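## Task

Take the yellow sponge off the low shelf and set it completely inside the back tote. The front tote is the one closest to the open edge of the bench. Both totes must stay where they were on the bench, and the cartons beneath the bench must stay where they were on the floor, neither moved nor rotated. The low shelf must still be standing upright at the end. The robot must not tip over or finish leaning.

## Robot and tools

ROBOT. A Dexmate Vega on three wheels: two steerable front wheels and a passive rear caster. Its torso folds in a Z through torso_hip_rad, torso_knee_rad and torso_waist_rad. The chest's forward lean equals knee - hip - waist. On the chest sit two 7-joint arms with grippers and a head with pan, tilt and camera tilt. The three cameras are head_camera, left_wrist_camera and right_wrist_camera. The start posture is stand (hip 0.469, knee 1.617, waist 1.048). Other presets are stand_high 0.78, 1.57, 0.44; lean_20 0.52, 1.05, 0.18; lean_45 0.52, 1.05, -0.26; and low_lean_45 0, 0, -0.79. Fold both arms before going to low_lean_45. The fold, in arm-key order, is left 1, 0.5, -0.6, -2.5, 0, -0.9, 0 and right -1, -0.5, 0.6, -2.5, 0, 0.9, 0.

FRAMES. The base frame is in metres, with x forward, y left and z up. Its origin is on the floor at the turning point, 0.185 m behind the front axle. The body's front edge is 0.35 m ahead of that origin. left_hand and right_hand are reported in this frame, at a point 0.033 m inside the closed fingertips. The hand's fingers run along its z axis and close along its y axis, and its camera side faces -x. base_odometry is given relative to the base frame as it stood at the scene's start, from wheel counts only.

move. All arguments are optional, and a call with none only reports the state and images. An action holds "base", "joints" or both, plus optional "speeds" and "min_time_s". The other kind of action holds "target" and nothing else.
- base: exactly one key, each a relative offset from where the base is now. translate_m runs -2 to 2 m, forward positive. strafe_m runs -2 to 2 m, left positive, and the heading may drift about 0.02 rad. rotate_rad runs -3.2 to 3.2 rad, counter-clockwise positive. The front wheels first steer toward a new direction, which takes up to 1.1 s.
- joints: absolute angles in rad, keyed by name. Ranges: hip 0 to 1.57; knee 0 to 3.141; waist -1.57 to 1.57. left_shoulder_pitch_rad -3.041 to 3.041, positive lowers the arm. left_shoulder_yaw_rad -0.423 to 1.523. left_elbow_rad -3.041 to 0.214, where 0 is straight. left_wrist_pitch_rad -1.366 to 1.366, positive tips the hand down. left_wrist_yaw_rad -1.348 to 1.087. The two roll joints run -3.041 to 3.041. The right arm mirrors the left: shoulder pitch negative lowers it, shoulder yaw runs -1.523 to 0.423, wrist pitch negative tips the hand down, and wrist yaw runs -1.087 to 1.348. Grippers run 0 (shut) to 0.785, as the angle of each finger. Head: head_pan_rad -2.792 to 2.792, left positive; head_tilt_rad -1.483 to 1.483; head_camera_tilt_rad -1.483 to 1.378, positive looks down. Top speeds are 0.32 rad/s for arm joints, 0.27 for the torso, 1.5 for the head and 0.75 for grippers.
- target: an absolute pose for one hand. Give side ("left" or "right"), x, y and z in metres in the base frame (-3 to 3), pitch_deg (-30 to 95; 90 points the fingers down, 0 is level), heading_deg (0 is forward, counter-clockwise positive), optional roll_deg (default 0), and optional line_only. Heading and roll run -360 to 360. The plan is checked against the robot only, not the scene. The hand goes in a straight line up to 45 cm when allowed; otherwise it takes an arc that can swing the elbow wide. One call plays at most 9.9 s, so if the result says short (part of ...), send the same target again.
- speeds: lower top speeds for this action only. translate_m and strafe_m take 0.04 to 0.3 m/s; rotate_rad takes 0.1 to 0.6 rad/s.
- min_time_s: 0.1 to 8 s, the shortest time any arm or head motion may take.
- cameras: a list of names, or "all"; [] returns no images.

wait: seconds from 0 to 10; returns the state and images. zoom_image: camera and region [x0, y0, x1, y1] in pixels, at most 504 wide and 504 high, taken from that camera's newest image. read_manual: returns licence texts only. finished_scene: pass the scene number; it cannot be undone. After ending scene 1, make no further calls in that reply.

RESULTS. "move" reads done or the worst status. base_status and joint_status may read done, off_target, contact_stop, contact_stop_at_<key>, time_out, not_followed or unfinished. A contact_stop or time_out halts the whole group (torso, one arm) and drops its targets. Hand status reads refused (with the reason), reached (within 10 mm and 2 degrees), or short (with the error). "joint command not followed" or "pose unreachable" means the built-in collision check held the arm back. on_its_own lists actions you did not command. turned_by_wheels and turned_by_imu give the turn since the last report. An IMU change above 0.03 rad after a straight or sideways drive suggests a bump. base_tilt shows lean in degrees, with error up to about 2. Joint torques are listed in arm-joint order. MOTOR HOT, TORQUE FAULT and OVER-TEMPERATURE FAULT lines warn of arm stops. A gripper's angle does not show whether it is holding anything.

CAUTIONS. The base does not stop at furniture, so approach slowly and watch for time_out or a count near zero. Do not shove the bench, totes, cartons or shelf. Keep the arms from pressing or striking each other, fingers included. Do not close a gripper on the other hand. Nothing prevents tipping, so keep the robot balanced. Under joints, nothing prevents an arm from hitting the body. Move an arm off any contact quickly, since pressing heats the motors. Lower the sponge into the tote rather than dropping it from a height. The scene keeps running while you think.

Each tool is called as a command line: name --argument value for each argument, lists and objects as JSON in quotes; but a table of rows of numbers goes row by row, as --pt "numbers of a row", without its own name.

## Session

move

Scene clock: 0.00 s.
Joint torques (N m): no reading
base_odometry: x=+0.000 y=+0.000 heading=+0.000
turned_by_wheels: +0.000
turned_by_imu: +0.000
base_tilt: forward=+0.2 right=-0.8
base_status: not commanded
joint_positions: torso_hip_rad=+0.469 torso_knee_rad=+1.617 torso_waist_rad=+1.048 left_shoulder_pitch_rad=+2.189 left_shoulder_yaw_rad=+0.020 left_upper_arm_roll_rad=+0.013 left_elbow_rad=-1.091 left_forearm_roll_rad=+0.015 left_wrist_pitch_rad=-0.496 left_wrist_yaw_rad=-0.019 left_gripper_rad=+0.005 right_shoulder_pitch_rad=-2.199 right_shoulder_yaw_rad=+0.013 right_upper_arm_roll_rad=+0.012 right_elbow_rad=-1.087 right_forearm_roll_rad=-0.013 right_wrist_pitch_rad=+0.484 right_wrist_yaw_rad=-0.010 right_gripper_rad=+0.005 head_pan_rad=+0.000 head_tilt_rad=+0.000 head_camera_tilt_rad=+0.000
joint_status: not commanded
chest: x=-0.0112 y=+0.0000 z=+1.4155 quat_wxyz=(+0.999, +0.000, +0.050, +0.000) (m; base frame)
left_hand: x=+0.2018 y=+0.2192 z=+0.6041 quat_wxyz=(+0.421, +0.023, +0.907, -0.011) pitch_deg=+40.2 heading_deg=-3.0 roll_deg=+0.0 back=up (m; base frame)
right_hand: x=+0.1884 y=-0.2324 z=+0.5968 quat_wxyz=(+0.409, +0.004, +0.912, -0.007) pitch_deg=+41.7 heading_deg=-1.2 roll_deg=-0.7 back=up (m; base frame)
pictures: head_camera, left_wrist_camera, right_wrist_camera
Images, in order (width x height): head_camera 896x560, left_wrist_camera 672x420, right_wrist_camera 672x420.

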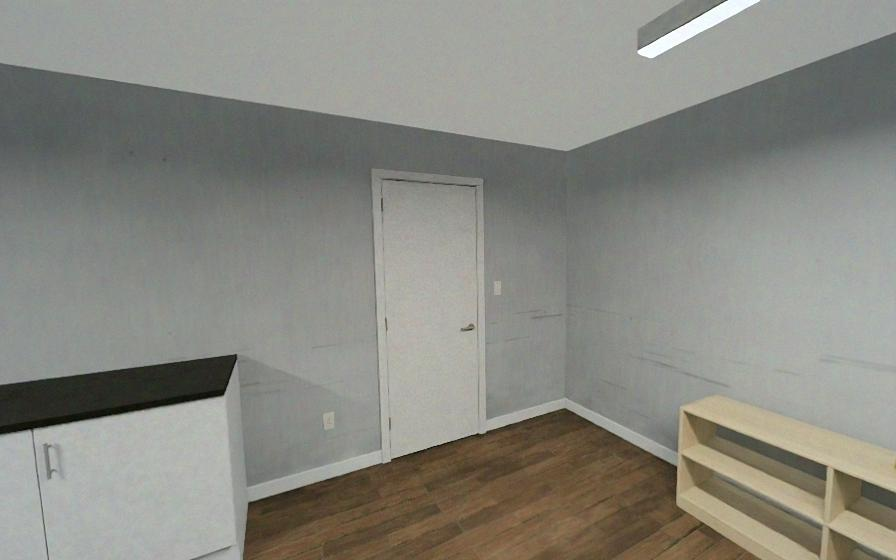

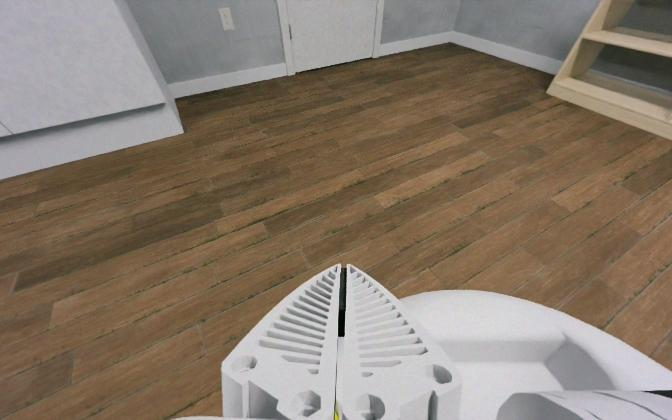

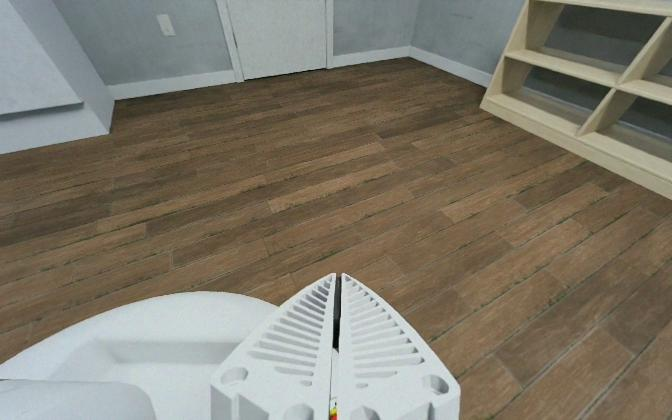

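move --joints '{"head_pan_rad": -1.3, "head_camera_tilt_rad": 0.35}' --cameras '["head_camera"]'

move --joints '{"head_pan_rad": -2.5, "head_camera_tilt_rad": 0.35}' --cameras '["head_camera"]'

move --joints '{"head_pan_rad": 1.3, "head_camera_tilt_rad": 0.35}' --cameras '["head_camera"]'

move --joints '{"head_pan_rad": 2.5, "head_camera_tilt_rad": 0.35}' --cameras '["head_camera"]'

Scene clock: 9.63 s.
Joint torques (N m): left_arm=[4.53 0.44 0.18 -2.87 -0.33 -1.18 -0.13] | right_arm=[-3.95 -2.04 0.42 -4.3 0.12 2.3 -0.15]
move: done
base_odometry: x=+0.000 y=+0.000 heading=+0.000
turned_by_wheels: +0.000
turned_by_imu: +0.001
base_tilt: forward=+0.2 right=-0.8
base_status: not commanded
joint_positions: torso_hip_rad=+0.469 torso_knee_rad=+1.617 torso_waist_rad=+1.048 left_shoulder_pitch_rad=+2.189 left_shoulder_yaw_rad=+0.020 left_upper_arm_roll_rad=+0.013 left_elbow_rad=-1.091 left_forearm_roll_rad=+0.015 left_wrist_pitch_rad=-0.496 left_wrist_yaw_rad=-0.019 left_gripper_rad=+0.005 right_shoulder_pitch_rad=-2.199 right_shoulder_yaw_rad=+0.013 right_upper_arm_roll_rad=+0.012 right_elbow_rad=-1.087 right_forearm_roll_rad=-0.013 right_wrist_pitch_rad=+0.484 right_wrist_yaw_rad=-0.010 right_gripper_rad=+0.005 head_pan_rad=-1.300 head_tilt_rad=+0.000 head_camera_tilt_rad=+0.350
joint_status: all done
chest: x=-0.0112 y=+0.0000 z=+1.4155 quat_wxyz=(+0.999, +0.000, +0.050, +0.000) (m; base frame)
left_hand: x=+0.2018 y=+0.2192 z=+0.6041 quat_wxyz=(+0.421, +0.023, +0.907, -0.011) pitch_deg=+40.2 heading_deg=-3.0 roll_deg=+0.0 back=up (m; base frame)
right_hand: x=+0.1884 y=-0.2324 z=+0.5968 quat_wxyz=(+0.409, +0.004, +0.912, -0.007) pitch_deg=+41.7 heading_deg=-1.2 roll_deg=-0.7 back=up (m; base frame)
pictures: head_camera
Images, in order (width x height): head_camera 896x560.

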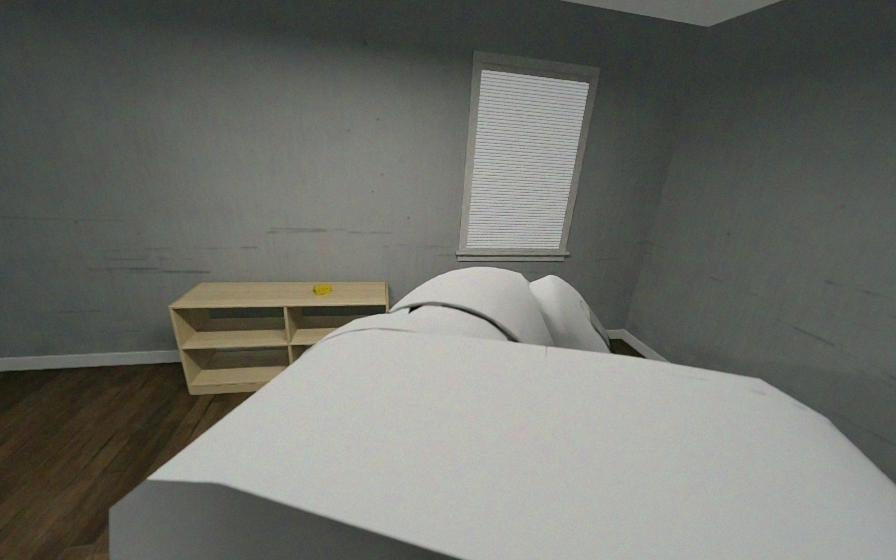

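Scene clock: 11.10 s.
Joint torques (N m): left_arm=[2.51 0.75 1.8 -2.16 -0.09 -1.45 0.4] | right_arm=[-6.2 -0.37 -0.22 -4.63 -0.59 2.32 -0.18]
move: done
base_odometry: x=+0.000 y=+0.000 heading=+0.000
turned_by_wheels: +0.000
turned_by_imu: +0.000
base_tilt: forward=+0.2 right=-0.8
base_status: not commanded
joint_positions: torso_hip_rad=+0.469 torso_knee_rad=+1.617 torso_waist_rad=+1.048 left_shoulder_pitch_rad=+2.189 left_shoulder_yaw_rad=+0.020 left_upper_arm_roll_rad=+0.013 left_elbow_rad=-1.091 left_forearm_roll_rad=+0.015 left_wrist_pitch_rad=-0.496 left_wrist_yaw_rad=-0.019 left_gripper_rad=+0.005 right_shoulder_pitch_rad=-2.199 right_shoulder_yaw_rad=+0.013 right_upper_arm_roll_rad=+0.012 right_elbow_rad=-1.087 right_forearm_roll_rad=-0.013 right_wrist_pitch_rad=+0.484 right_wrist_yaw_rad=-0.010 right_gripper_rad=+0.005 head_pan_rad=-2.500 head_tilt_rad=+0.000 head_camera_tilt_rad=+0.350
joint_status: all done
chest: x=-0.0112 y=+0.0000 z=+1.4155 quat_wxyz=(+0.999, +0.000, +0.050, +0.000) (m; base frame)
left_hand: x=+0.2018 y=+0.2192 z=+0.6041 quat_wxyz=(+0.421, +0.023, +0.907, -0.011) pitch_deg=+40.2 heading_deg=-3.0 roll_deg=+0.0 back=up (m; base frame)
right_hand: x=+0.1884 y=-0.2324 z=+0.5968 quat_wxyz=(+0.409, +0.004, +0.912, -0.007) pitch_deg=+41.7 heading_deg=-1.2 roll_deg=-0.7 back=up (m; base frame)
pictures: head_camera
Images, in order (width x height): head_camera 896x560.

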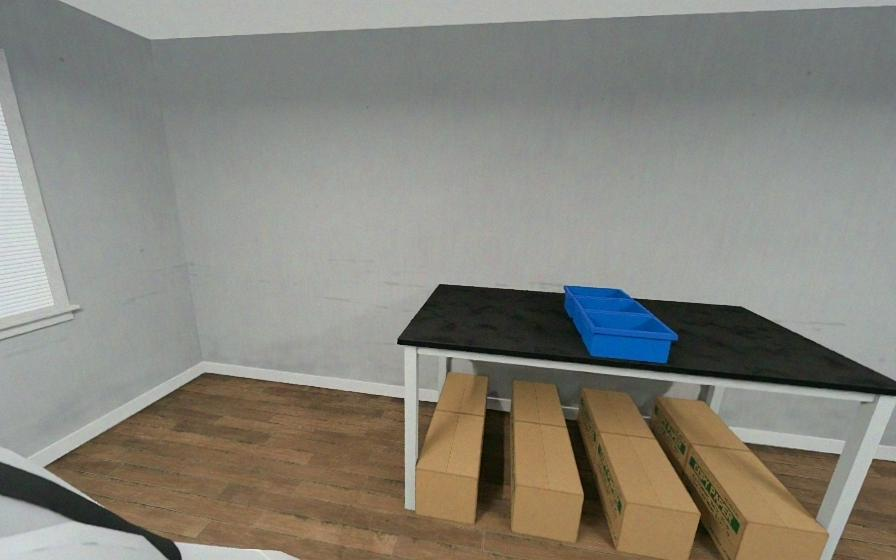

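Scene clock: 14.30 s.
Joint torques (N m): left_arm=[4.66 -1.3 0.8 -5 -0.15 -1.44 -0.34] | right_arm=[-5.71 0 0.87 -4.33 -0.14 1.85 0.06]
move: done
base_odometry: x=+0.000 y=+0.000 heading=+0.000
turned_by_wheels: +0.000
turned_by_imu: +0.000
base_tilt: forward=+0.2 right=-0.8
base_status: not commanded
joint_positions: torso_hip_rad=+0.469 torso_knee_rad=+1.617 torso_waist_rad=+1.048 left_shoulder_pitch_rad=+2.189 left_shoulder_yaw_rad=+0.020 left_upper_arm_roll_rad=+0.013 left_elbow_rad=-1.091 left_forearm_roll_rad=+0.015 left_wrist_pitch_rad=-0.496 left_wrist_yaw_rad=-0.019 left_gripper_rad=+0.005 right_shoulder_pitch_rad=-2.199 right_shoulder_yaw_rad=+0.013 right_upper_arm_roll_rad=+0.012 right_elbow_rad=-1.087 right_forearm_roll_rad=-0.013 right_wrist_pitch_rad=+0.484 right_wrist_yaw_rad=-0.010 right_gripper_rad=+0.005 head_pan_rad=+1.300 head_tilt_rad=+0.000 head_camera_tilt_rad=+0.350
joint_status: all done
chest: x=-0.0112 y=+0.0000 z=+1.4155 quat_wxyz=(+0.999, +0.000, +0.050, +0.000) (m; base frame)
left_hand: x=+0.2018 y=+0.2192 z=+0.6041 quat_wxyz=(+0.421, +0.023, +0.907, -0.011) pitch_deg=+40.2 heading_deg=-3.0 roll_deg=+0.0 back=up (m; base frame)
right_hand: x=+0.1884 y=-0.2324 z=+0.5968 quat_wxyz=(+0.409, +0.004, +0.912, -0.007) pitch_deg=+41.7 heading_deg=-1.2 roll_deg=-0.7 back=up (m; base frame)
pictures: head_camera
Images, in order (width x height): head_camera 896x560.

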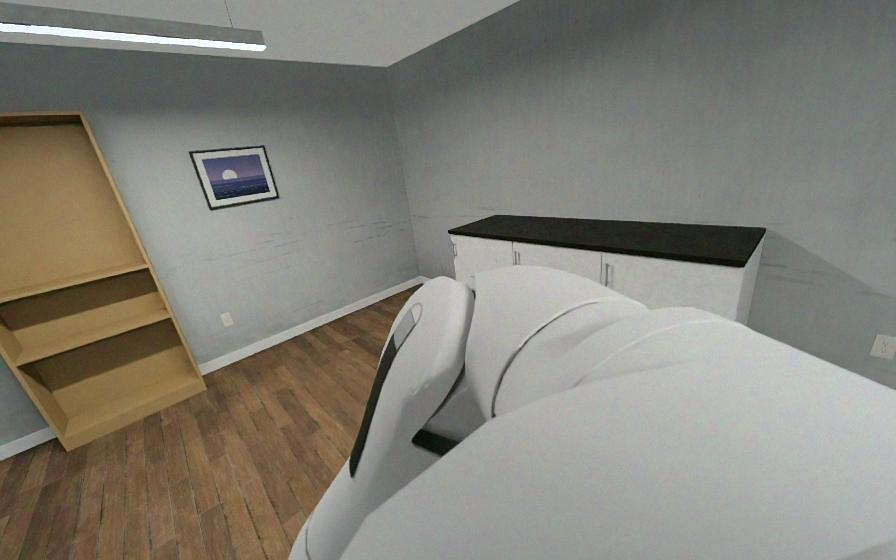

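Scene clock: 15.77 s.
Joint torques (N m): left_arm=[5.01 1.21 0.76 -3.15 0.48 -1.42 0.18] | right_arm=[-6.48 -1.54 -0.75 -4.07 0.01 2.3 0.36]
move: done
base_odometry: x=+0.000 y=+0.000 heading=+0.000
turned_by_wheels: +0.000
turned_by_imu: +0.000
base_tilt: forward=+0.2 right=-0.8
base_status: not commanded
joint_positions: torso_hip_rad=+0.469 torso_knee_rad=+1.617 torso_waist_rad=+1.048 left_shoulder_pitch_rad=+2.189 left_shoulder_yaw_rad=+0.020 left_upper_arm_roll_rad=+0.013 left_elbow_rad=-1.091 left_forearm_roll_rad=+0.015 left_wrist_pitch_rad=-0.496 left_wrist_yaw_rad=-0.019 left_gripper_rad=+0.005 right_shoulder_pitch_rad=-2.199 right_shoulder_yaw_rad=+0.013 right_upper_arm_roll_rad=+0.012 right_elbow_rad=-1.087 right_forearm_roll_rad=-0.013 right_wrist_pitch_rad=+0.484 right_wrist_yaw_rad=-0.010 right_gripper_rad=+0.005 head_pan_rad=+2.500 head_tilt_rad=+0.000 head_camera_tilt_rad=+0.350
joint_status: all done
chest: x=-0.0112 y=+0.0000 z=+1.4155 quat_wxyz=(+0.999, +0.000, +0.050, +0.000) (m; base frame)
left_hand: x=+0.2018 y=+0.2192 z=+0.6041 quat_wxyz=(+0.421, +0.023, +0.907, -0.011) pitch_deg=+40.2 heading_deg=-3.0 roll_deg=+0.0 back=up (m; base frame)
right_hand: x=+0.1884 y=-0.2324 z=+0.5968 quat_wxyz=(+0.409, +0.004, +0.912, -0.007) pitch_deg=+41.7 heading_deg=-1.2 roll_deg=-0.7 back=up (m; base frame)
pictures: head_camera
Images, in order (width x height): head_camera 896x560.

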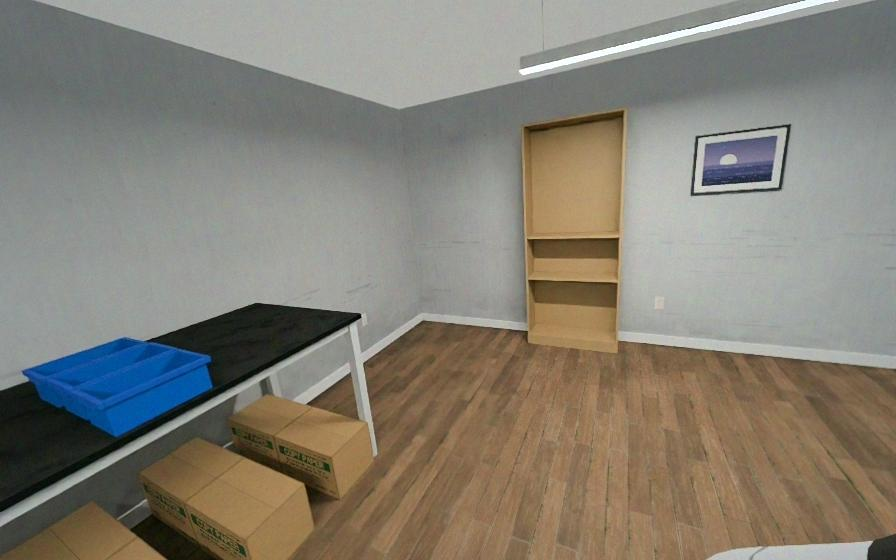

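move --joints '{"head_pan_rad": -2.75, "head_camera_tilt_rad": 0.45}' --cameras '["head_camera"]'

zoom_image --camera "head_camera" --region '[300, 200, 700, 450]'

move --joints '{"head_pan_rad": -0.95, "head_camera_tilt_rad": 0.45}' --cameras '["head_camera"]'

zoom_image --camera "head_camera" --region '[300, 150, 700, 400]'

Scene clock: 28.07 s.
Joint torques (N m): left_arm=[4.82 1 0.07 -1.87 0.15 -2.62 0] | right_arm=[-6.85 -1.35 -0.6 -4.08 -0.56 2.16 -0.07]
move: done
base_odometry: x=+0.000 y=+0.000 heading=+0.000
turned_by_wheels: +0.000
turned_by_imu: +0.001
base_tilt: forward=+0.2 right=-0.8
base_status: not commanded
joint_positions: torso_hip_rad=+0.469 torso_knee_rad=+1.617 torso_waist_rad=+1.048 left_shoulder_pitch_rad=+2.189 left_shoulder_yaw_rad=+0.020 left_upper_arm_roll_rad=+0.013 left_elbow_rad=-1.091 left_forearm_roll_rad=+0.015 left_wrist_pitch_rad=-0.496 left_wrist_yaw_rad=-0.019 left_gripper_rad=+0.005 right_shoulder_pitch_rad=-2.199 right_shoulder_yaw_rad=+0.013 right_upper_arm_roll_rad=+0.012 right_elbow_rad=-1.087 right_forearm_roll_rad=-0.013 right_wrist_pitch_rad=+0.484 right_wrist_yaw_rad=-0.010 right_gripper_rad=+0.005 head_pan_rad=-2.750 head_tilt_rad=+0.000 head_camera_tilt_rad=+0.450
joint_status: all done
chest: x=-0.0112 y=+0.0000 z=+1.4155 quat_wxyz=(+0.999, +0.000, +0.050, +0.000) (m; base frame)
left_hand: x=+0.2018 y=+0.2192 z=+0.6041 quat_wxyz=(+0.421, +0.023, +0.907, -0.011) pitch_deg=+40.2 heading_deg=-3.0 roll_deg=+0.0 back=up (m; base frame)
right_hand: x=+0.1884 y=-0.2324 z=+0.5968 quat_wxyz=(+0.409, +0.004, +0.912, -0.007) pitch_deg=+41.7 heading_deg=-1.2 roll_deg=-0.7 back=up (m; base frame)
pictures: head_camera
Images, in order (width x height): head_camera 896x560.

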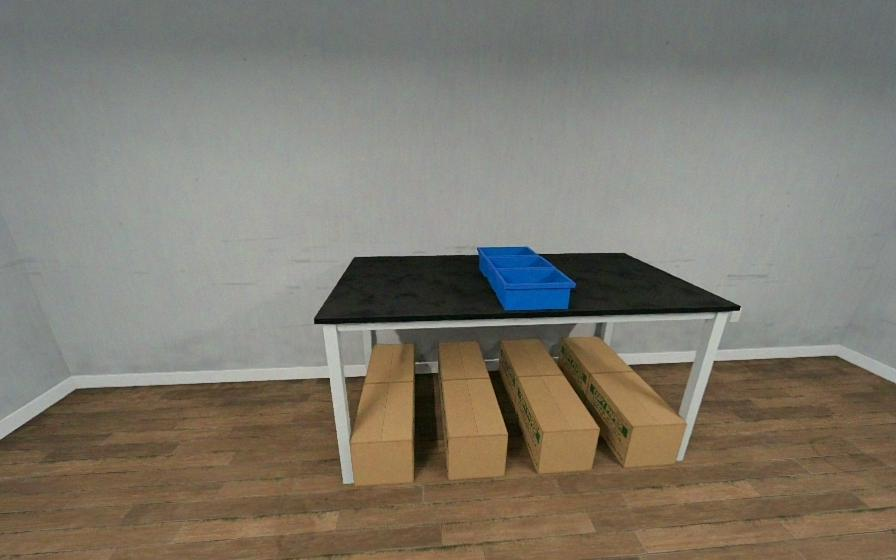

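Scaled by 1.260 from the camera's 896x560 image, which has a finer 960x600 frame.

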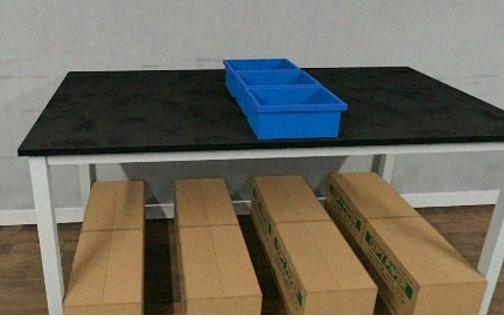

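Scene clock: 29.93 s.
Joint torques (N m): left_arm=[6.04 -0.75 0.28 -4.45 0.02 -1.65 0.01] | right_arm=[-8.12 -1.92 -2.05 -5.38 0.06 1.22 -0.13]
move: done
base_odometry: x=+0.000 y=+0.000 heading=+0.000
turned_by_wheels: +0.000
turned_by_imu: +0.000
base_tilt: forward=+0.2 right=-0.7
base_status: not commanded
joint_positions: torso_hip_rad=+0.469 torso_knee_rad=+1.617 torso_waist_rad=+1.048 left_shoulder_pitch_rad=+2.189 left_shoulder_yaw_rad=+0.020 left_upper_arm_roll_rad=+0.013 left_elbow_rad=-1.091 left_forearm_roll_rad=+0.015 left_wrist_pitch_rad=-0.496 left_wrist_yaw_rad=-0.019 left_gripper_rad=+0.005 right_shoulder_pitch_rad=-2.199 right_shoulder_yaw_rad=+0.013 right_upper_arm_roll_rad=+0.012 right_elbow_rad=-1.087 right_forearm_roll_rad=-0.013 right_wrist_pitch_rad=+0.484 right_wrist_yaw_rad=-0.010 right_gripper_rad=+0.005 head_pan_rad=-0.950 head_tilt_rad=+0.000 head_camera_tilt_rad=+0.450
joint_status: all done
chest: x=-0.0112 y=+0.0000 z=+1.4155 quat_wxyz=(+0.999, +0.000, +0.050, +0.000) (m; base frame)
left_hand: x=+0.2018 y=+0.2192 z=+0.6041 quat_wxyz=(+0.421, +0.023, +0.907, -0.011) pitch_deg=+40.2 heading_deg=-3.0 roll_deg=+0.0 back=up (m; base frame)
right_hand: x=+0.1884 y=-0.2324 z=+0.5968 quat_wxyz=(+0.409, +0.004, +0.912, -0.007) pitch_deg=+41.7 heading_deg=-1.2 roll_deg=-0.7 back=up (m; base frame)
pictures: head_camera
Images, in order (width x height): head_camera 896x560.

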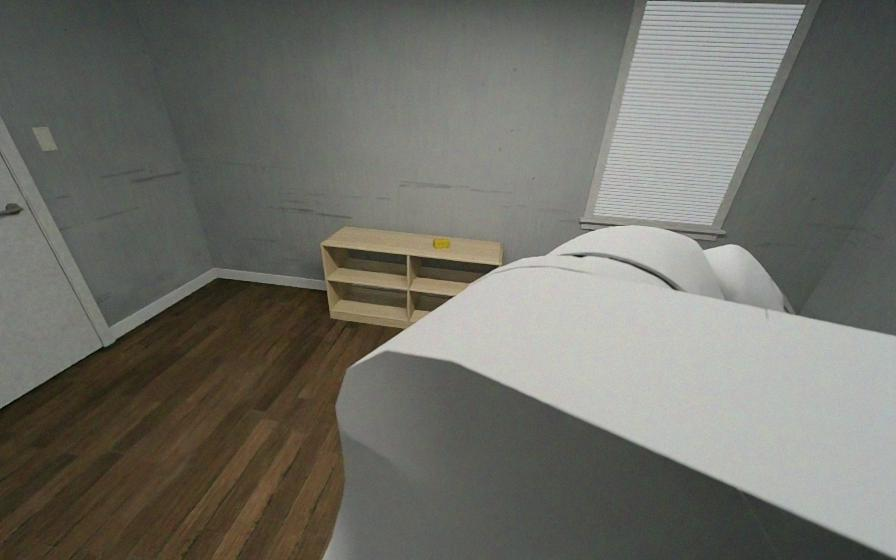

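Scaled by 1.260 from the camera's 896x560 image, which has a finer 960x600 frame.

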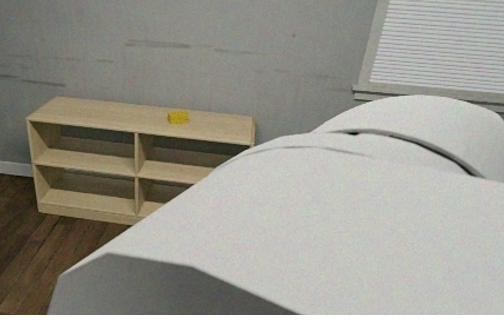

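move --base '{"rotate_rad": -1.0}' --joints '{"head_pan_rad": 0.0, "head_camera_tilt_rad": 0.35}' --cameras '["head_camera"]'

Scene clock: 68.00 s.
Joint torques (N m): left_arm=[4.14 0.24 2.62 -4.99 0.06 -1.98 -0.5] | right_arm=[-6.31 -0.69 0.42 -4.4 -0.16 1.36 0.3]
move: done
base_odometry: x=+0.001 y=+0.000 heading=-1.002
turned_by_wheels: -1.002
turned_by_imu: -0.994
base_tilt: forward=+0.2 right=-0.8
base_status: done
joint_positions: torso_hip_rad=+0.469 torso_knee_rad=+1.617 torso_waist_rad=+1.048 left_shoulder_pitch_rad=+2.189 left_shoulder_yaw_rad=+0.020 left_upper_arm_roll_rad=+0.013 left_elbow_rad=-1.091 left_forearm_roll_rad=+0.015 left_wrist_pitch_rad=-0.496 left_wrist_yaw_rad=-0.019 left_gripper_rad=+0.005 right_shoulder_pitch_rad=-2.199 right_shoulder_yaw_rad=+0.013 right_upper_arm_roll_rad=+0.012 right_elbow_rad=-1.087 right_forearm_roll_rad=-0.013 right_wrist_pitch_rad=+0.484 right_wrist_yaw_rad=-0.010 right_gripper_rad=+0.005 head_pan_rad=+0.000 head_tilt_rad=+0.000 head_camera_tilt_rad=+0.350
joint_status: all done
chest: x=-0.0112 y=+0.0000 z=+1.4155 quat_wxyz=(+0.999, +0.000, +0.050, +0.000) (m; base frame)
left_hand: x=+0.2018 y=+0.2192 z=+0.6041 quat_wxyz=(+0.421, +0.023, +0.907, -0.011) pitch_deg=+40.2 heading_deg=-3.0 roll_deg=+0.0 back=up (m; base frame)
right_hand: x=+0.1884 y=-0.2324 z=+0.5968 quat_wxyz=(+0.409, +0.004, +0.912, -0.007) pitch_deg=+41.7 heading_deg=-1.2 roll_deg=-0.7 back=up (m; base frame)
pictures: head_camera
Images, in order (width x height): head_camera 896x560.

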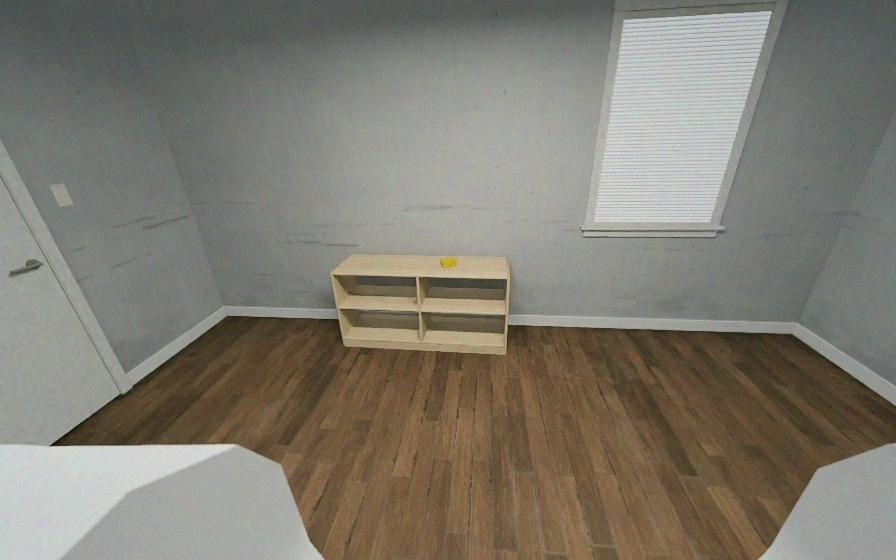

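move --base '{"rotate_rad": -0.08}' --cameras '[]'

move --base '{"translate_m": 1.25}' --joints '{"head_camera_tilt_rad": 0.6}' --cameras '["head_camera"]'

Scene clock: 86.60 s.
Joint torques (N m): left_arm=[3.33 -1.96 0.87 -3.68 -0.02 -0.8 0.02] | right_arm=[-6.88 -0.76 -0.81 -5.49 0.1 2.4 -0.36]
move: done
base_odometry: x=+0.001 y=+0.000 heading=-1.081
turned_by_wheels: -0.080
turned_by_imu: -0.079
base_tilt: forward=+0.2 right=-0.8
base_status: done
joint_positions: torso_hip_rad=+0.469 torso_knee_rad=+1.617 torso_waist_rad=+1.048 left_shoulder_pitch_rad=+2.189 left_shoulder_yaw_rad=+0.020 left_upper_arm_roll_rad=+0.013 left_elbow_rad=-1.091 left_forearm_roll_rad=+0.015 left_wrist_pitch_rad=-0.496 left_wrist_yaw_rad=-0.019 left_gripper_rad=+0.005 right_shoulder_pitch_rad=-2.199 right_shoulder_yaw_rad=+0.013 right_upper_arm_roll_rad=+0.012 right_elbow_rad=-1.087 right_forearm_roll_rad=-0.013 right_wrist_pitch_rad=+0.484 right_wrist_yaw_rad=-0.010 right_gripper_rad=+0.005 head_pan_rad=+0.000 head_tilt_rad=+0.000 head_camera_tilt_rad=+0.350
joint_status: not commanded
chest: x=-0.0112 y=+0.0000 z=+1.4155 quat_wxyz=(+0.999, +0.000, +0.050, +0.000) (m; base frame)
left_hand: x=+0.2018 y=+0.2192 z=+0.6041 quat_wxyz=(+0.421, +0.023, +0.907, -0.011) pitch_deg=+40.2 heading_deg=-3.0 roll_deg=+0.0 back=up (m; base frame)
right_hand: x=+0.1884 y=-0.2324 z=+0.5968 quat_wxyz=(+0.409, +0.004, +0.912, -0.007) pitch_deg=+41.7 heading_deg=-1.2 roll_deg=-0.7 back=up (m; base frame)
pictures: none
No camera images: "cameras" was empty.

Scene clock: 92.83 s.
Joint torques (N m): left_arm=[3.54 -0.45 0.04 -2.78 0.04 -0.76 -0.15] | right_arm=[-7.13 0.56 -0.63 -4.57 -0.3 1.15 0.11]
move: done
base_odometry: x=+0.588 y=-1.103 heading=-1.083
turned_by_wheels: -0.001
turned_by_imu: +0.005
base_tilt: forward=+0.2 right=-0.8
base_status: done
joint_positions: torso_hip_rad=+0.469 torso_knee_rad=+1.617 torso_waist_rad=+1.048 left_shoulder_pitch_rad=+2.189 left_shoulder_yaw_rad=+0.020 left_upper_arm_roll_rad=+0.013 left_elbow_rad=-1.091 left_forearm_roll_rad=+0.015 left_wrist_pitch_rad=-0.496 left_wrist_yaw_rad=-0.019 left_gripper_rad=+0.005 right_shoulder_pitch_rad=-2.199 right_shoulder_yaw_rad=+0.013 right_upper_arm_roll_rad=+0.012 right_elbow_rad=-1.087 right_forearm_roll_rad=-0.013 right_wrist_pitch_rad=+0.484 right_wrist_yaw_rad=-0.010 right_gripper_rad=+0.005 head_pan_rad=+0.000 head_tilt_rad=+0.000 head_camera_tilt_rad=+0.600
joint_status: all done
chest: x=-0.0111 y=+0.0000 z=+1.4155 quat_wxyz=(+0.999, +0.000, +0.050, +0.000) (m; base frame)
left_hand: x=+0.2018 y=+0.2192 z=+0.6041 quat_wxyz=(+0.421, +0.023, +0.907, -0.011) pitch_deg=+40.2 heading_deg=-3.0 roll_deg=+0.0 back=up (m; base frame)
right_hand: x=+0.1885 y=-0.2324 z=+0.5968 quat_wxyz=(+0.409, +0.004, +0.912, -0.007) pitch_deg=+41.7 heading_deg=-1.2 roll_deg=-0.7 back=up (m; base frame)
pictures: head_camera
Images, in order (width x height): head_camera 896x560.

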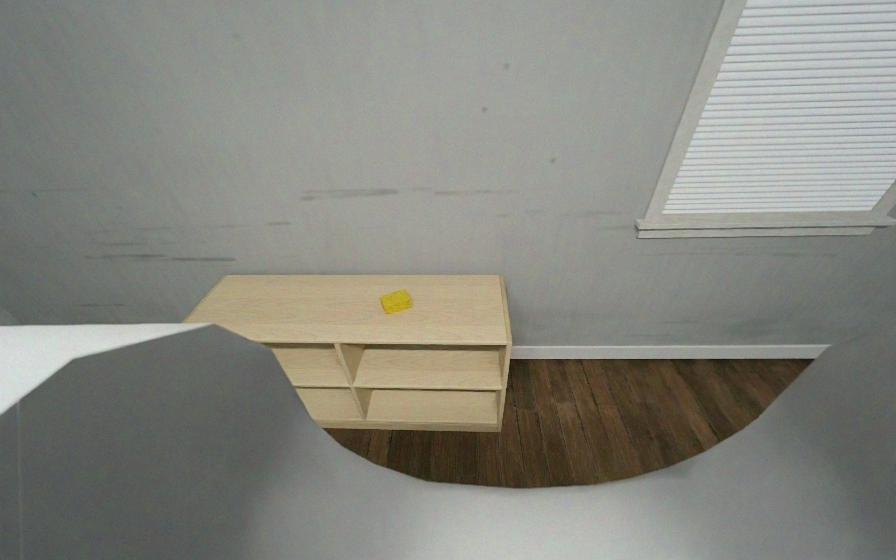

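move --joints '{"left_shoulder_pitch_rad": 1, "left_shoulder_yaw_rad": 0.5, "left_upper_arm_roll_rad": -0.6, "left_elbow_rad": -2.5, "left_forearm_roll_rad": 0, "left_wrist_pitch_rad": -0.9, "left_wrist_yaw_rad": 0, "right_shoulder_pitch_rad": -1, "right_shoulder_yaw_rad": -0.5, "right_upper_arm_roll_rad": 0.6, "right_elbow_rad": -2.5, "right_forearm_roll_rad": 0, "right_wrist_pitch_rad": 0.9, "right_wrist_yaw_rad": 0}' --cameras '["head_camera"]'

move --joints '{"torso_hip_rad": 0.52, "torso_knee_rad": 1.05, "torso_waist_rad": -0.52, "head_camera_tilt_rad": -0.3}' --cameras '["head_camera"]'

Scene clock: 135.70 s.
Joint torques (N m): left_arm=[-19.68 5.31 -0.02 0.55 -0.15 0.37 0.28] | right_arm=[14.7 -10.83 3.9 -4.24 0.47 -1.95 -0.02]
move: done
base_odometry: x=+0.588 y=-1.103 heading=-1.083
turned_by_wheels: +0.000
turned_by_imu: +0.001
base_tilt: forward=+0.2 right=-0.8
base_status: not commanded
joint_positions: torso_hip_rad=+0.469 torso_knee_rad=+1.617 torso_waist_rad=+1.048 left_shoulder_pitch_rad=+1.003 left_shoulder_yaw_rad=+0.499 left_upper_arm_roll_rad=-0.598 left_elbow_rad=-2.497 left_forearm_roll_rad=+0.000 left_wrist_pitch_rad=-0.899 left_wrist_yaw_rad=+0.000 left_gripper_rad=+0.005 right_shoulder_pitch_rad=-1.003 right_shoulder_yaw_rad=-0.498 right_upper_arm_roll_rad=+0.598 right_elbow_rad=-2.496 right_forearm_roll_rad=+0.000 right_wrist_pitch_rad=+0.899 right_wrist_yaw_rad=+0.000 right_gripper_rad=+0.005 head_pan_rad=+0.000 head_tilt_rad=+0.000 head_camera_tilt_rad=+0.600
joint_status: all done
chest: x=-0.0111 y=+0.0000 z=+1.4155 quat_wxyz=(+0.999, +0.000, +0.050, +0.000) (m; base frame)
left_hand: x=-0.0211 y=+0.1548 z=+1.7182 quat_wxyz=(+0.841, +0.204, -0.395, +0.309) pitch_deg=-37.2 heading_deg=-132.5 roll_deg=-7.1 back=down (m; base frame)
right_hand: x=-0.0211 y=-0.1551 z=+1.7183 quat_wxyz=(+0.841, -0.204, -0.395, -0.309) pitch_deg=-37.3 heading_deg=+132.5 roll_deg=+7.2 back=down (m; base frame)
pictures: head_camera
Images, in order (width x height): head_camera 896x560.

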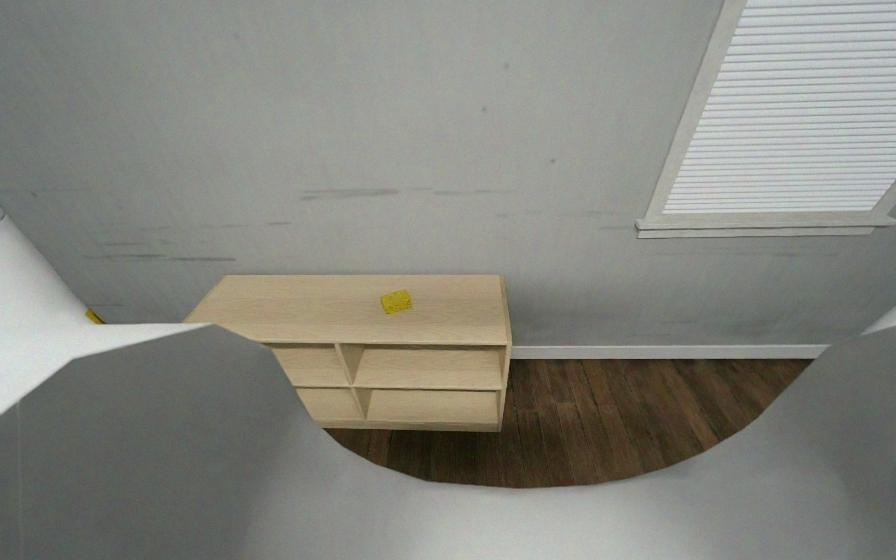

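Scene clock: 142.80 s.
Joint torques (N m): left_arm=[-11.53 5.86 -5.53 -6.64 -1.26 -0.19 0.96] | right_arm=[10.35 -9.29 7.83 -10.26 0.95 0.95 -0.65]
move: done
base_odometry: x=+0.588 y=-1.103 heading=-1.083
turned_by_wheels: +0.000
turned_by_imu: +0.001
base_tilt: forward=+0.2 right=-0.8
base_status: not commanded
joint_positions: torso_hip_rad=+0.520 torso_knee_rad=+1.050 torso_waist_rad=-0.520 left_shoulder_pitch_rad=+1.000 left_shoulder_yaw_rad=+0.500 left_upper_arm_roll_rad=-0.600 left_elbow_rad=-2.500 left_forearm_roll_rad=+0.000 left_wrist_pitch_rad=-0.900 left_wrist_yaw_rad=+0.000 left_gripper_rad=+0.005 right_shoulder_pitch_rad=-1.000 right_shoulder_yaw_rad=-0.500 right_upper_arm_roll_rad=+0.600 right_elbow_rad=-2.500 right_forearm_roll_rad=+0.000 right_wrist_pitch_rad=+0.900 right_wrist_yaw_rad=+0.000 right_gripper_rad=+0.005 head_pan_rad=+0.000 head_tilt_rad=+0.000 head_camera_tilt_rad=-0.300
joint_status: all done
chest: x=+0.1228 y=+0.0000 z=+1.1338 quat_wxyz=(+0.865, +0.000, +0.501, +0.000) (m; base frame)
left_hand: x=+0.3606 y=+0.1533 z=+1.3193 quat_wxyz=(+0.928, +0.324, +0.030, +0.182) pitch_deg=-52.1 heading_deg=-73.7 roll_deg=-84.1 (m; base frame)
right_hand: x=+0.3606 y=-0.1535 z=+1.3194 quat_wxyz=(+0.928, -0.324, +0.030, -0.182) pitch_deg=-52.1 heading_deg=+73.7 roll_deg=+84.2 (m; base frame)
pictures: head_camera
Images, in order (width x height): head_camera 896x560.

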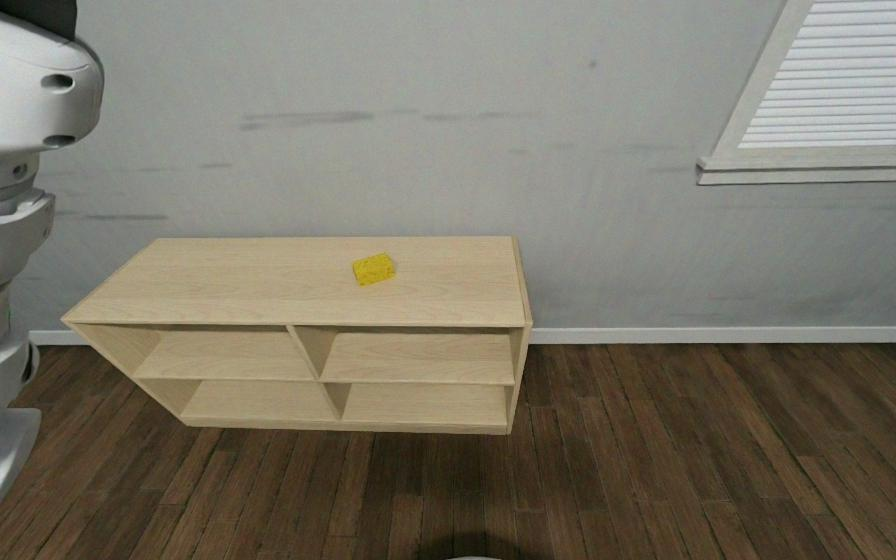

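zoom_image --camera "head_camera" --region '[330, 235, 420, 300]'

Scaled by 5.600 from the camera's 896x560 image, which has a finer 960x600 frame.

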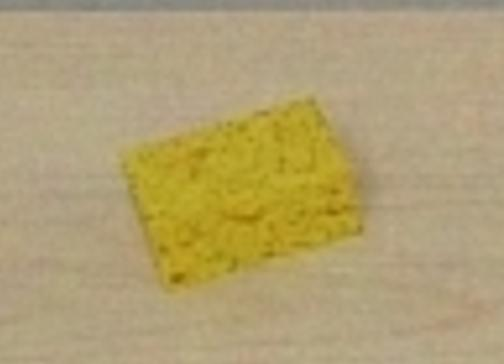

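move --target '{"side": "left", "x": 0.68, "y": 0.22, "z": 0.78, "pitch_deg": 85, "heading_deg": -64}' --cameras '["head_camera", "left_wrist_camera"]'

Scene clock: 195.43 s.
Joint torques (N m): left_arm=[-29.95 1.02 -9.12 3.68 0.41 0.34 -0.05] | right_arm=[8.12 -9.29 6.14 -9.41 1.1 -1.46 -0.47]
move: done
base_odometry: x=+0.588 y=-1.103 heading=-1.083
turned_by_wheels: +0.000
turned_by_imu: +0.002
base_tilt: forward=+0.2 right=-0.8
base_status: not commanded
joint_positions: torso_hip_rad=+0.520 torso_knee_rad=+1.050 torso_waist_rad=-0.520 left_shoulder_pitch_rad=-1.035 left_shoulder_yaw_rad=+0.818 left_upper_arm_roll_rad=+1.542 left_elbow_rad=-1.642 left_forearm_roll_rad=-0.231 left_wrist_pitch_rad=+1.265 left_wrist_yaw_rad=-1.346 left_gripper_rad=+0.005 right_shoulder_pitch_rad=-1.000 right_shoulder_yaw_rad=-0.500 right_upper_arm_roll_rad=+0.600 right_elbow_rad=-2.500 right_forearm_roll_rad=+0.000 right_wrist_pitch_rad=+0.900 right_wrist_yaw_rad=+0.000 right_gripper_rad=+0.005 head_pan_rad=+0.000 head_tilt_rad=+0.000 head_camera_tilt_rad=-0.300
joint_status: not commanded
chest: x=+0.1228 y=+0.0000 z=+1.1338 quat_wxyz=(+0.865, +0.000, +0.501, +0.000) (m; base frame)
left_hand: x=+0.6805 y=+0.2184 z=+0.7795 quat_wxyz=(+0.038, +0.532, +0.846, -0.023) pitch_deg=+84.9 heading_deg=-63.5 roll_deg=+0.8 (m; base frame)
left_hand_status: reached (checked arc [a long move; over the whole arc the hand travels 1.10 m to end 0.63 m from its start, up to 0.35 m off the straight line; left_wrist_pitch_rad turns most, 2.17 rad; on the way or at its end the hand turns up to 154 deg from its attitude at the start], planned for 7.1 s): 2 mm and 0.3 deg off.
right_hand: x=+0.3606 y=-0.1535 z=+1.3194 quat_wxyz=(+0.928, -0.324, +0.030, -0.182) pitch_deg=-52.1 heading_deg=+73.7 roll_deg=+84.2 (m; base frame)
pictures: head_camera, left_wrist_camera
Images, in order (width x height): head_camera 896x560, left_wrist_camera 672x420.

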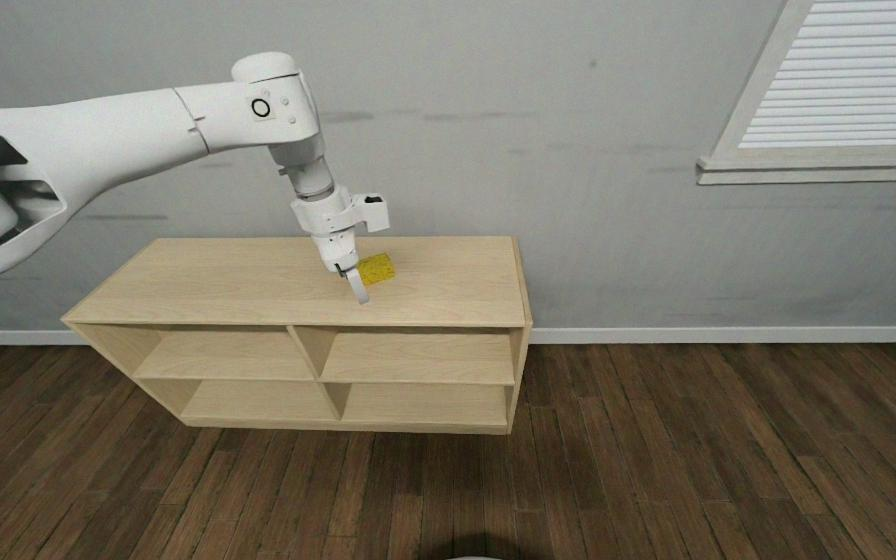

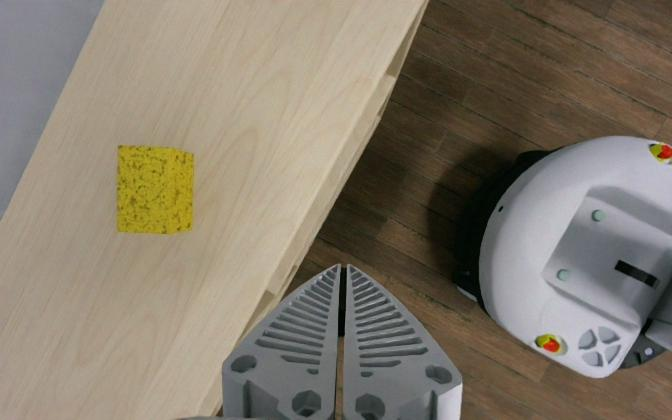

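move --base '{"translate_m": 0.27}' --speeds '{"translate_m": 0.1}' --joints '{"left_gripper_rad": 0.5}' --cameras '["head_camera", "left_wrist_camera"]'

Scene clock: 227.23 s.
Joint torques (N m): left_arm=[-28.23 1.39 -6.63 0.37 0.91 -0.84 -0.06] | right_arm=[10.7 -9.7 5.9 -10.29 0.84 -0.63 -0.65]
move: done
base_odometry: x=+0.715 y=-1.342 heading=-1.084
turned_by_wheels: -0.001
turned_by_imu: +0.001
base_tilt: forward=+0.3 right=-0.8
base_status: done
joint_positions: torso_hip_rad=+0.520 torso_knee_rad=+1.050 torso_waist_rad=-0.520 left_shoulder_pitch_rad=-1.038 left_shoulder_yaw_rad=+0.818 left_upper_arm_roll_rad=+1.545 left_elbow_rad=-1.641 left_forearm_roll_rad=-0.231 left_wrist_pitch_rad=+1.268 left_wrist_yaw_rad=-1.348 left_gripper_rad=+0.500 right_shoulder_pitch_rad=-1.000 right_shoulder_yaw_rad=-0.500 right_upper_arm_roll_rad=+0.600 right_elbow_rad=-2.500 right_forearm_roll_rad=+0.000 right_wrist_pitch_rad=+0.900 right_wrist_yaw_rad=+0.000 right_gripper_rad=+0.005 head_pan_rad=+0.000 head_tilt_rad=+0.000 head_camera_tilt_rad=-0.300
joint_status: all done
chest: x=+0.1228 y=+0.0000 z=+1.1338 quat_wxyz=(+0.865, +0.000, +0.501, +0.000) (m; base frame)
left_hand: x=+0.6800 y=+0.2200 z=+0.7799 quat_wxyz=(+0.037, +0.529, +0.847, -0.023) pitch_deg=+85.0 heading_deg=-63.9 roll_deg=+0.1 (m; base frame)
right_hand: x=+0.3605 y=-0.1535 z=+1.3194 quat_wxyz=(+0.928, -0.324, +0.030, -0.182) pitch_deg=-52.1 heading_deg=+73.7 roll_deg=+84.1 (m; base frame)
pictures: head_camera, left_wrist_camera
Images, in order (width x height): head_camera 896x560, left_wrist_camera 672x420.

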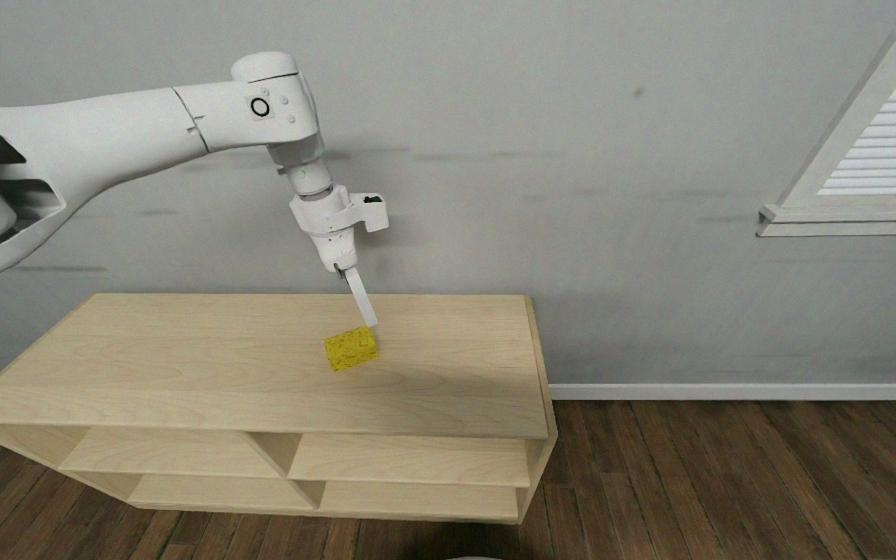

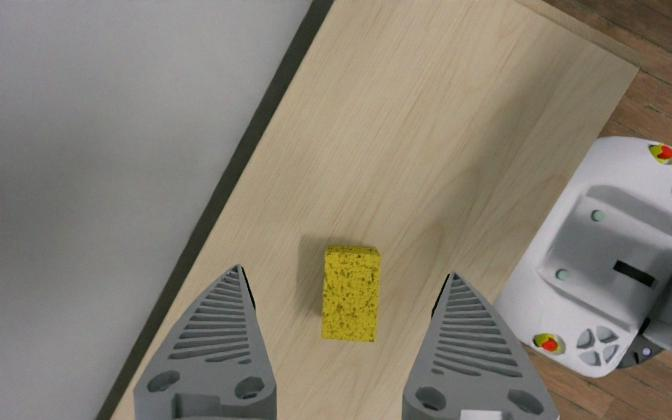

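move --target '{"side": "left", "x": 0.682, "y": 0.22, "z": 0.70, "pitch_deg": 85, "heading_deg": -64, "line_only": true}' --cameras '["head_camera", "left_wrist_camera"]'

Scene clock: 266.57 s.
Joint torques (N m): left_arm=[-15.86 -2.89 -12.11 1.17 0.98 -0.72 0.23] | right_arm=[7.46 -11.74 8.49 -9.68 0.86 -0.26 -0.22]
move: done
base_odometry: x=+0.715 y=-1.342 heading=-1.084
turned_by_wheels: +0.000
turned_by_imu: +0.001
base_tilt: forward=+0.3 right=-0.8
base_status: not commanded
joint_positions: torso_hip_rad=+0.520 torso_knee_rad=+1.050 torso_waist_rad=-0.520 left_shoulder_pitch_rad=-0.853 left_shoulder_yaw_rad=+0.796 left_upper_arm_roll_rad=+1.476 left_elbow_rad=-1.589 left_forearm_roll_rad=-0.243 left_wrist_pitch_rad=+1.218 left_wrist_yaw_rad=-1.196 left_gripper_rad=+0.500 right_shoulder_pitch_rad=-1.000 right_shoulder_yaw_rad=-0.500 right_upper_arm_roll_rad=+0.600 right_elbow_rad=-2.500 right_forearm_roll_rad=+0.000 right_wrist_pitch_rad=+0.900 right_wrist_yaw_rad=+0.000 right_gripper_rad=+0.005 head_pan_rad=+0.000 head_tilt_rad=+0.000 head_camera_tilt_rad=-0.300
joint_status: not commanded
chest: x=+0.1228 y=+0.0000 z=+1.1338 quat_wxyz=(+0.865, +0.000, +0.501, +0.000) (m; base frame)
left_hand: x=+0.6821 y=+0.2201 z=+0.7016 quat_wxyz=(+0.037, +0.529, +0.847, -0.023) pitch_deg=+85.0 heading_deg=-63.8 roll_deg=+0.2 (m; base frame)
left_hand_status: reached (straight line, planned for 0.9 s): 2 mm and 0.0 deg off.
right_hand: x=+0.3605 y=-0.1535 z=+1.3194 quat_wxyz=(+0.928, -0.324, +0.030, -0.182) pitch_deg=-52.1 heading_deg=+73.7 roll_deg=+84.1 (m; base frame)
pictures: head_camera, left_wrist_camera
Images, in order (width x height): head_camera 896x560, left_wrist_camera 672x420.

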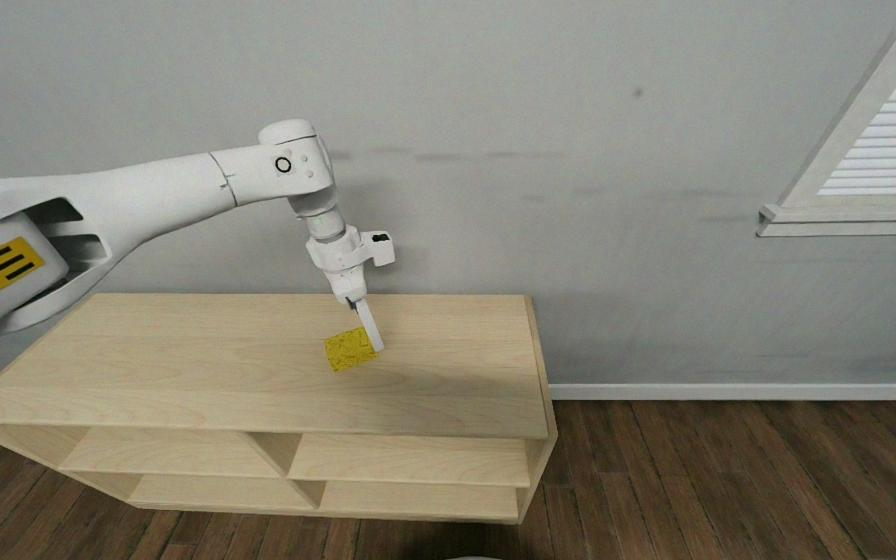

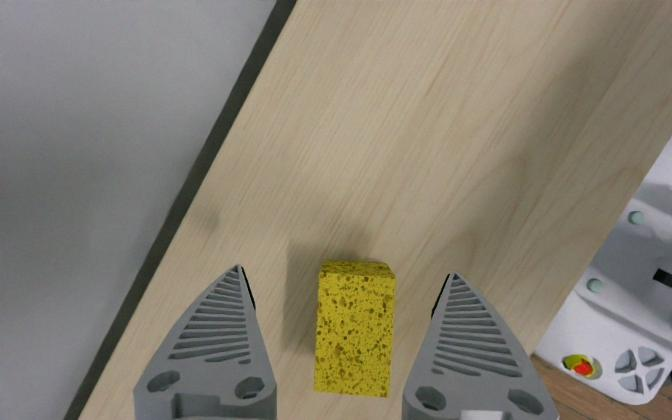

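move --target '{"side": "left", "x": 0.640, "y": 0.270, "z": 0.71, "pitch_deg": 86, "heading_deg": -64, "line_only": true}' --cameras '["head_camera", "left_wrist_camera"]'

Scene clock: 302.70 s.
Joint torques (N m): left_arm=[-28.74 2.25 -8.78 -1.23 0.76 0.35 0.03] | right_arm=[9.73 -9.72 6.09 -9.93 0.92 -0.23 -0.92]
move: done
base_odometry: x=+0.715 y=-1.342 heading=-1.084
turned_by_wheels: +0.000
turned_by_imu: +0.001
base_tilt: forward=+0.3 right=-0.7
base_status: not commanded
joint_positions: torso_hip_rad=+0.520 torso_knee_rad=+1.050 torso_waist_rad=-0.520 left_shoulder_pitch_rad=-0.861 left_shoulder_yaw_rad=+1.006 left_upper_arm_roll_rad=+1.487 left_elbow_rad=-1.809 left_forearm_roll_rad=-0.247 left_wrist_pitch_rad=+1.234 left_wrist_yaw_rad=-1.210 left_gripper_rad=+0.500 right_shoulder_pitch_rad=-1.000 right_shoulder_yaw_rad=-0.500 right_upper_arm_roll_rad=+0.600 right_elbow_rad=-2.500 right_forearm_roll_rad=+0.000 right_wrist_pitch_rad=+0.900 right_wrist_yaw_rad=+0.000 right_gripper_rad=+0.005 head_pan_rad=+0.000 head_tilt_rad=+0.000 head_camera_tilt_rad=-0.300
joint_status: not commanded
chest: x=+0.1228 y=+0.0000 z=+1.1338 quat_wxyz=(+0.865, +0.000, +0.501, +0.000) (m; base frame)
left_hand: x=+0.6407 y=+0.2693 z=+0.7098 quat_wxyz=(+0.030, +0.530, +0.848, -0.019) pitch_deg=+86.0 heading_deg=-64.0 roll_deg=+0.0 (m; base frame)
left_hand_status: reached (straight line, planned for 1.0 s): 1 mm and 0.0 deg off.
right_hand: x=+0.3605 y=-0.1535 z=+1.3194 quat_wxyz=(+0.928, -0.324, +0.030, -0.182) pitch_deg=-52.1 heading_deg=+73.7 roll_deg=+84.1 (m; base frame)
pictures: head_camera, left_wrist_camera
Images, in order (width x height): head_camera 896x560, left_wrist_camera 672x420.

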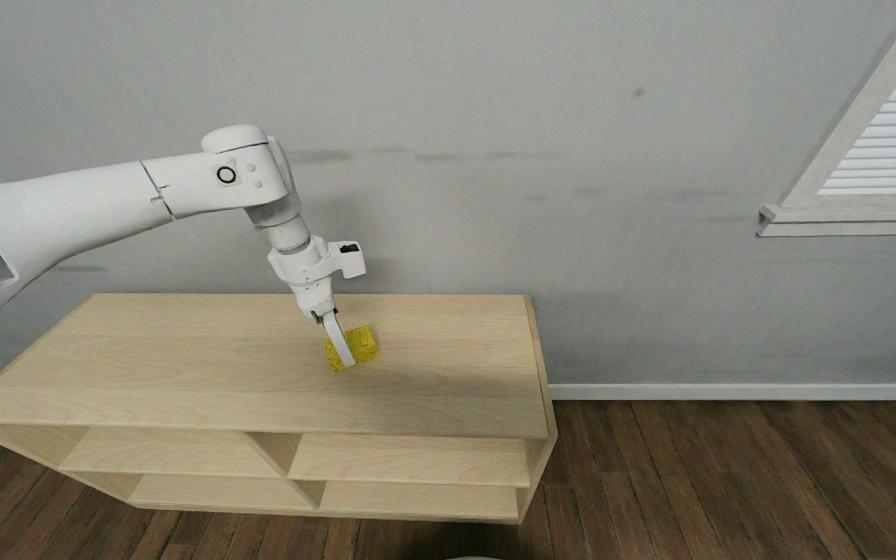

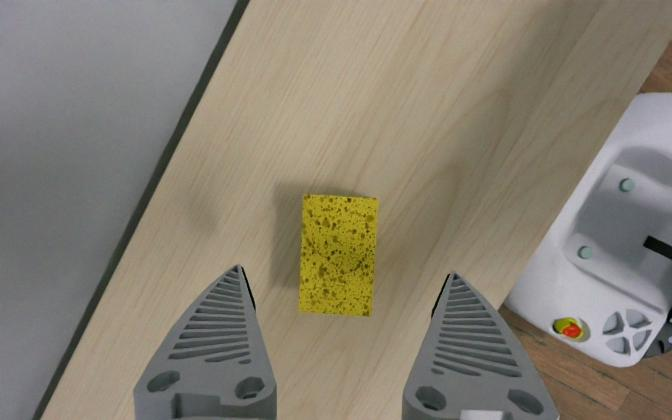

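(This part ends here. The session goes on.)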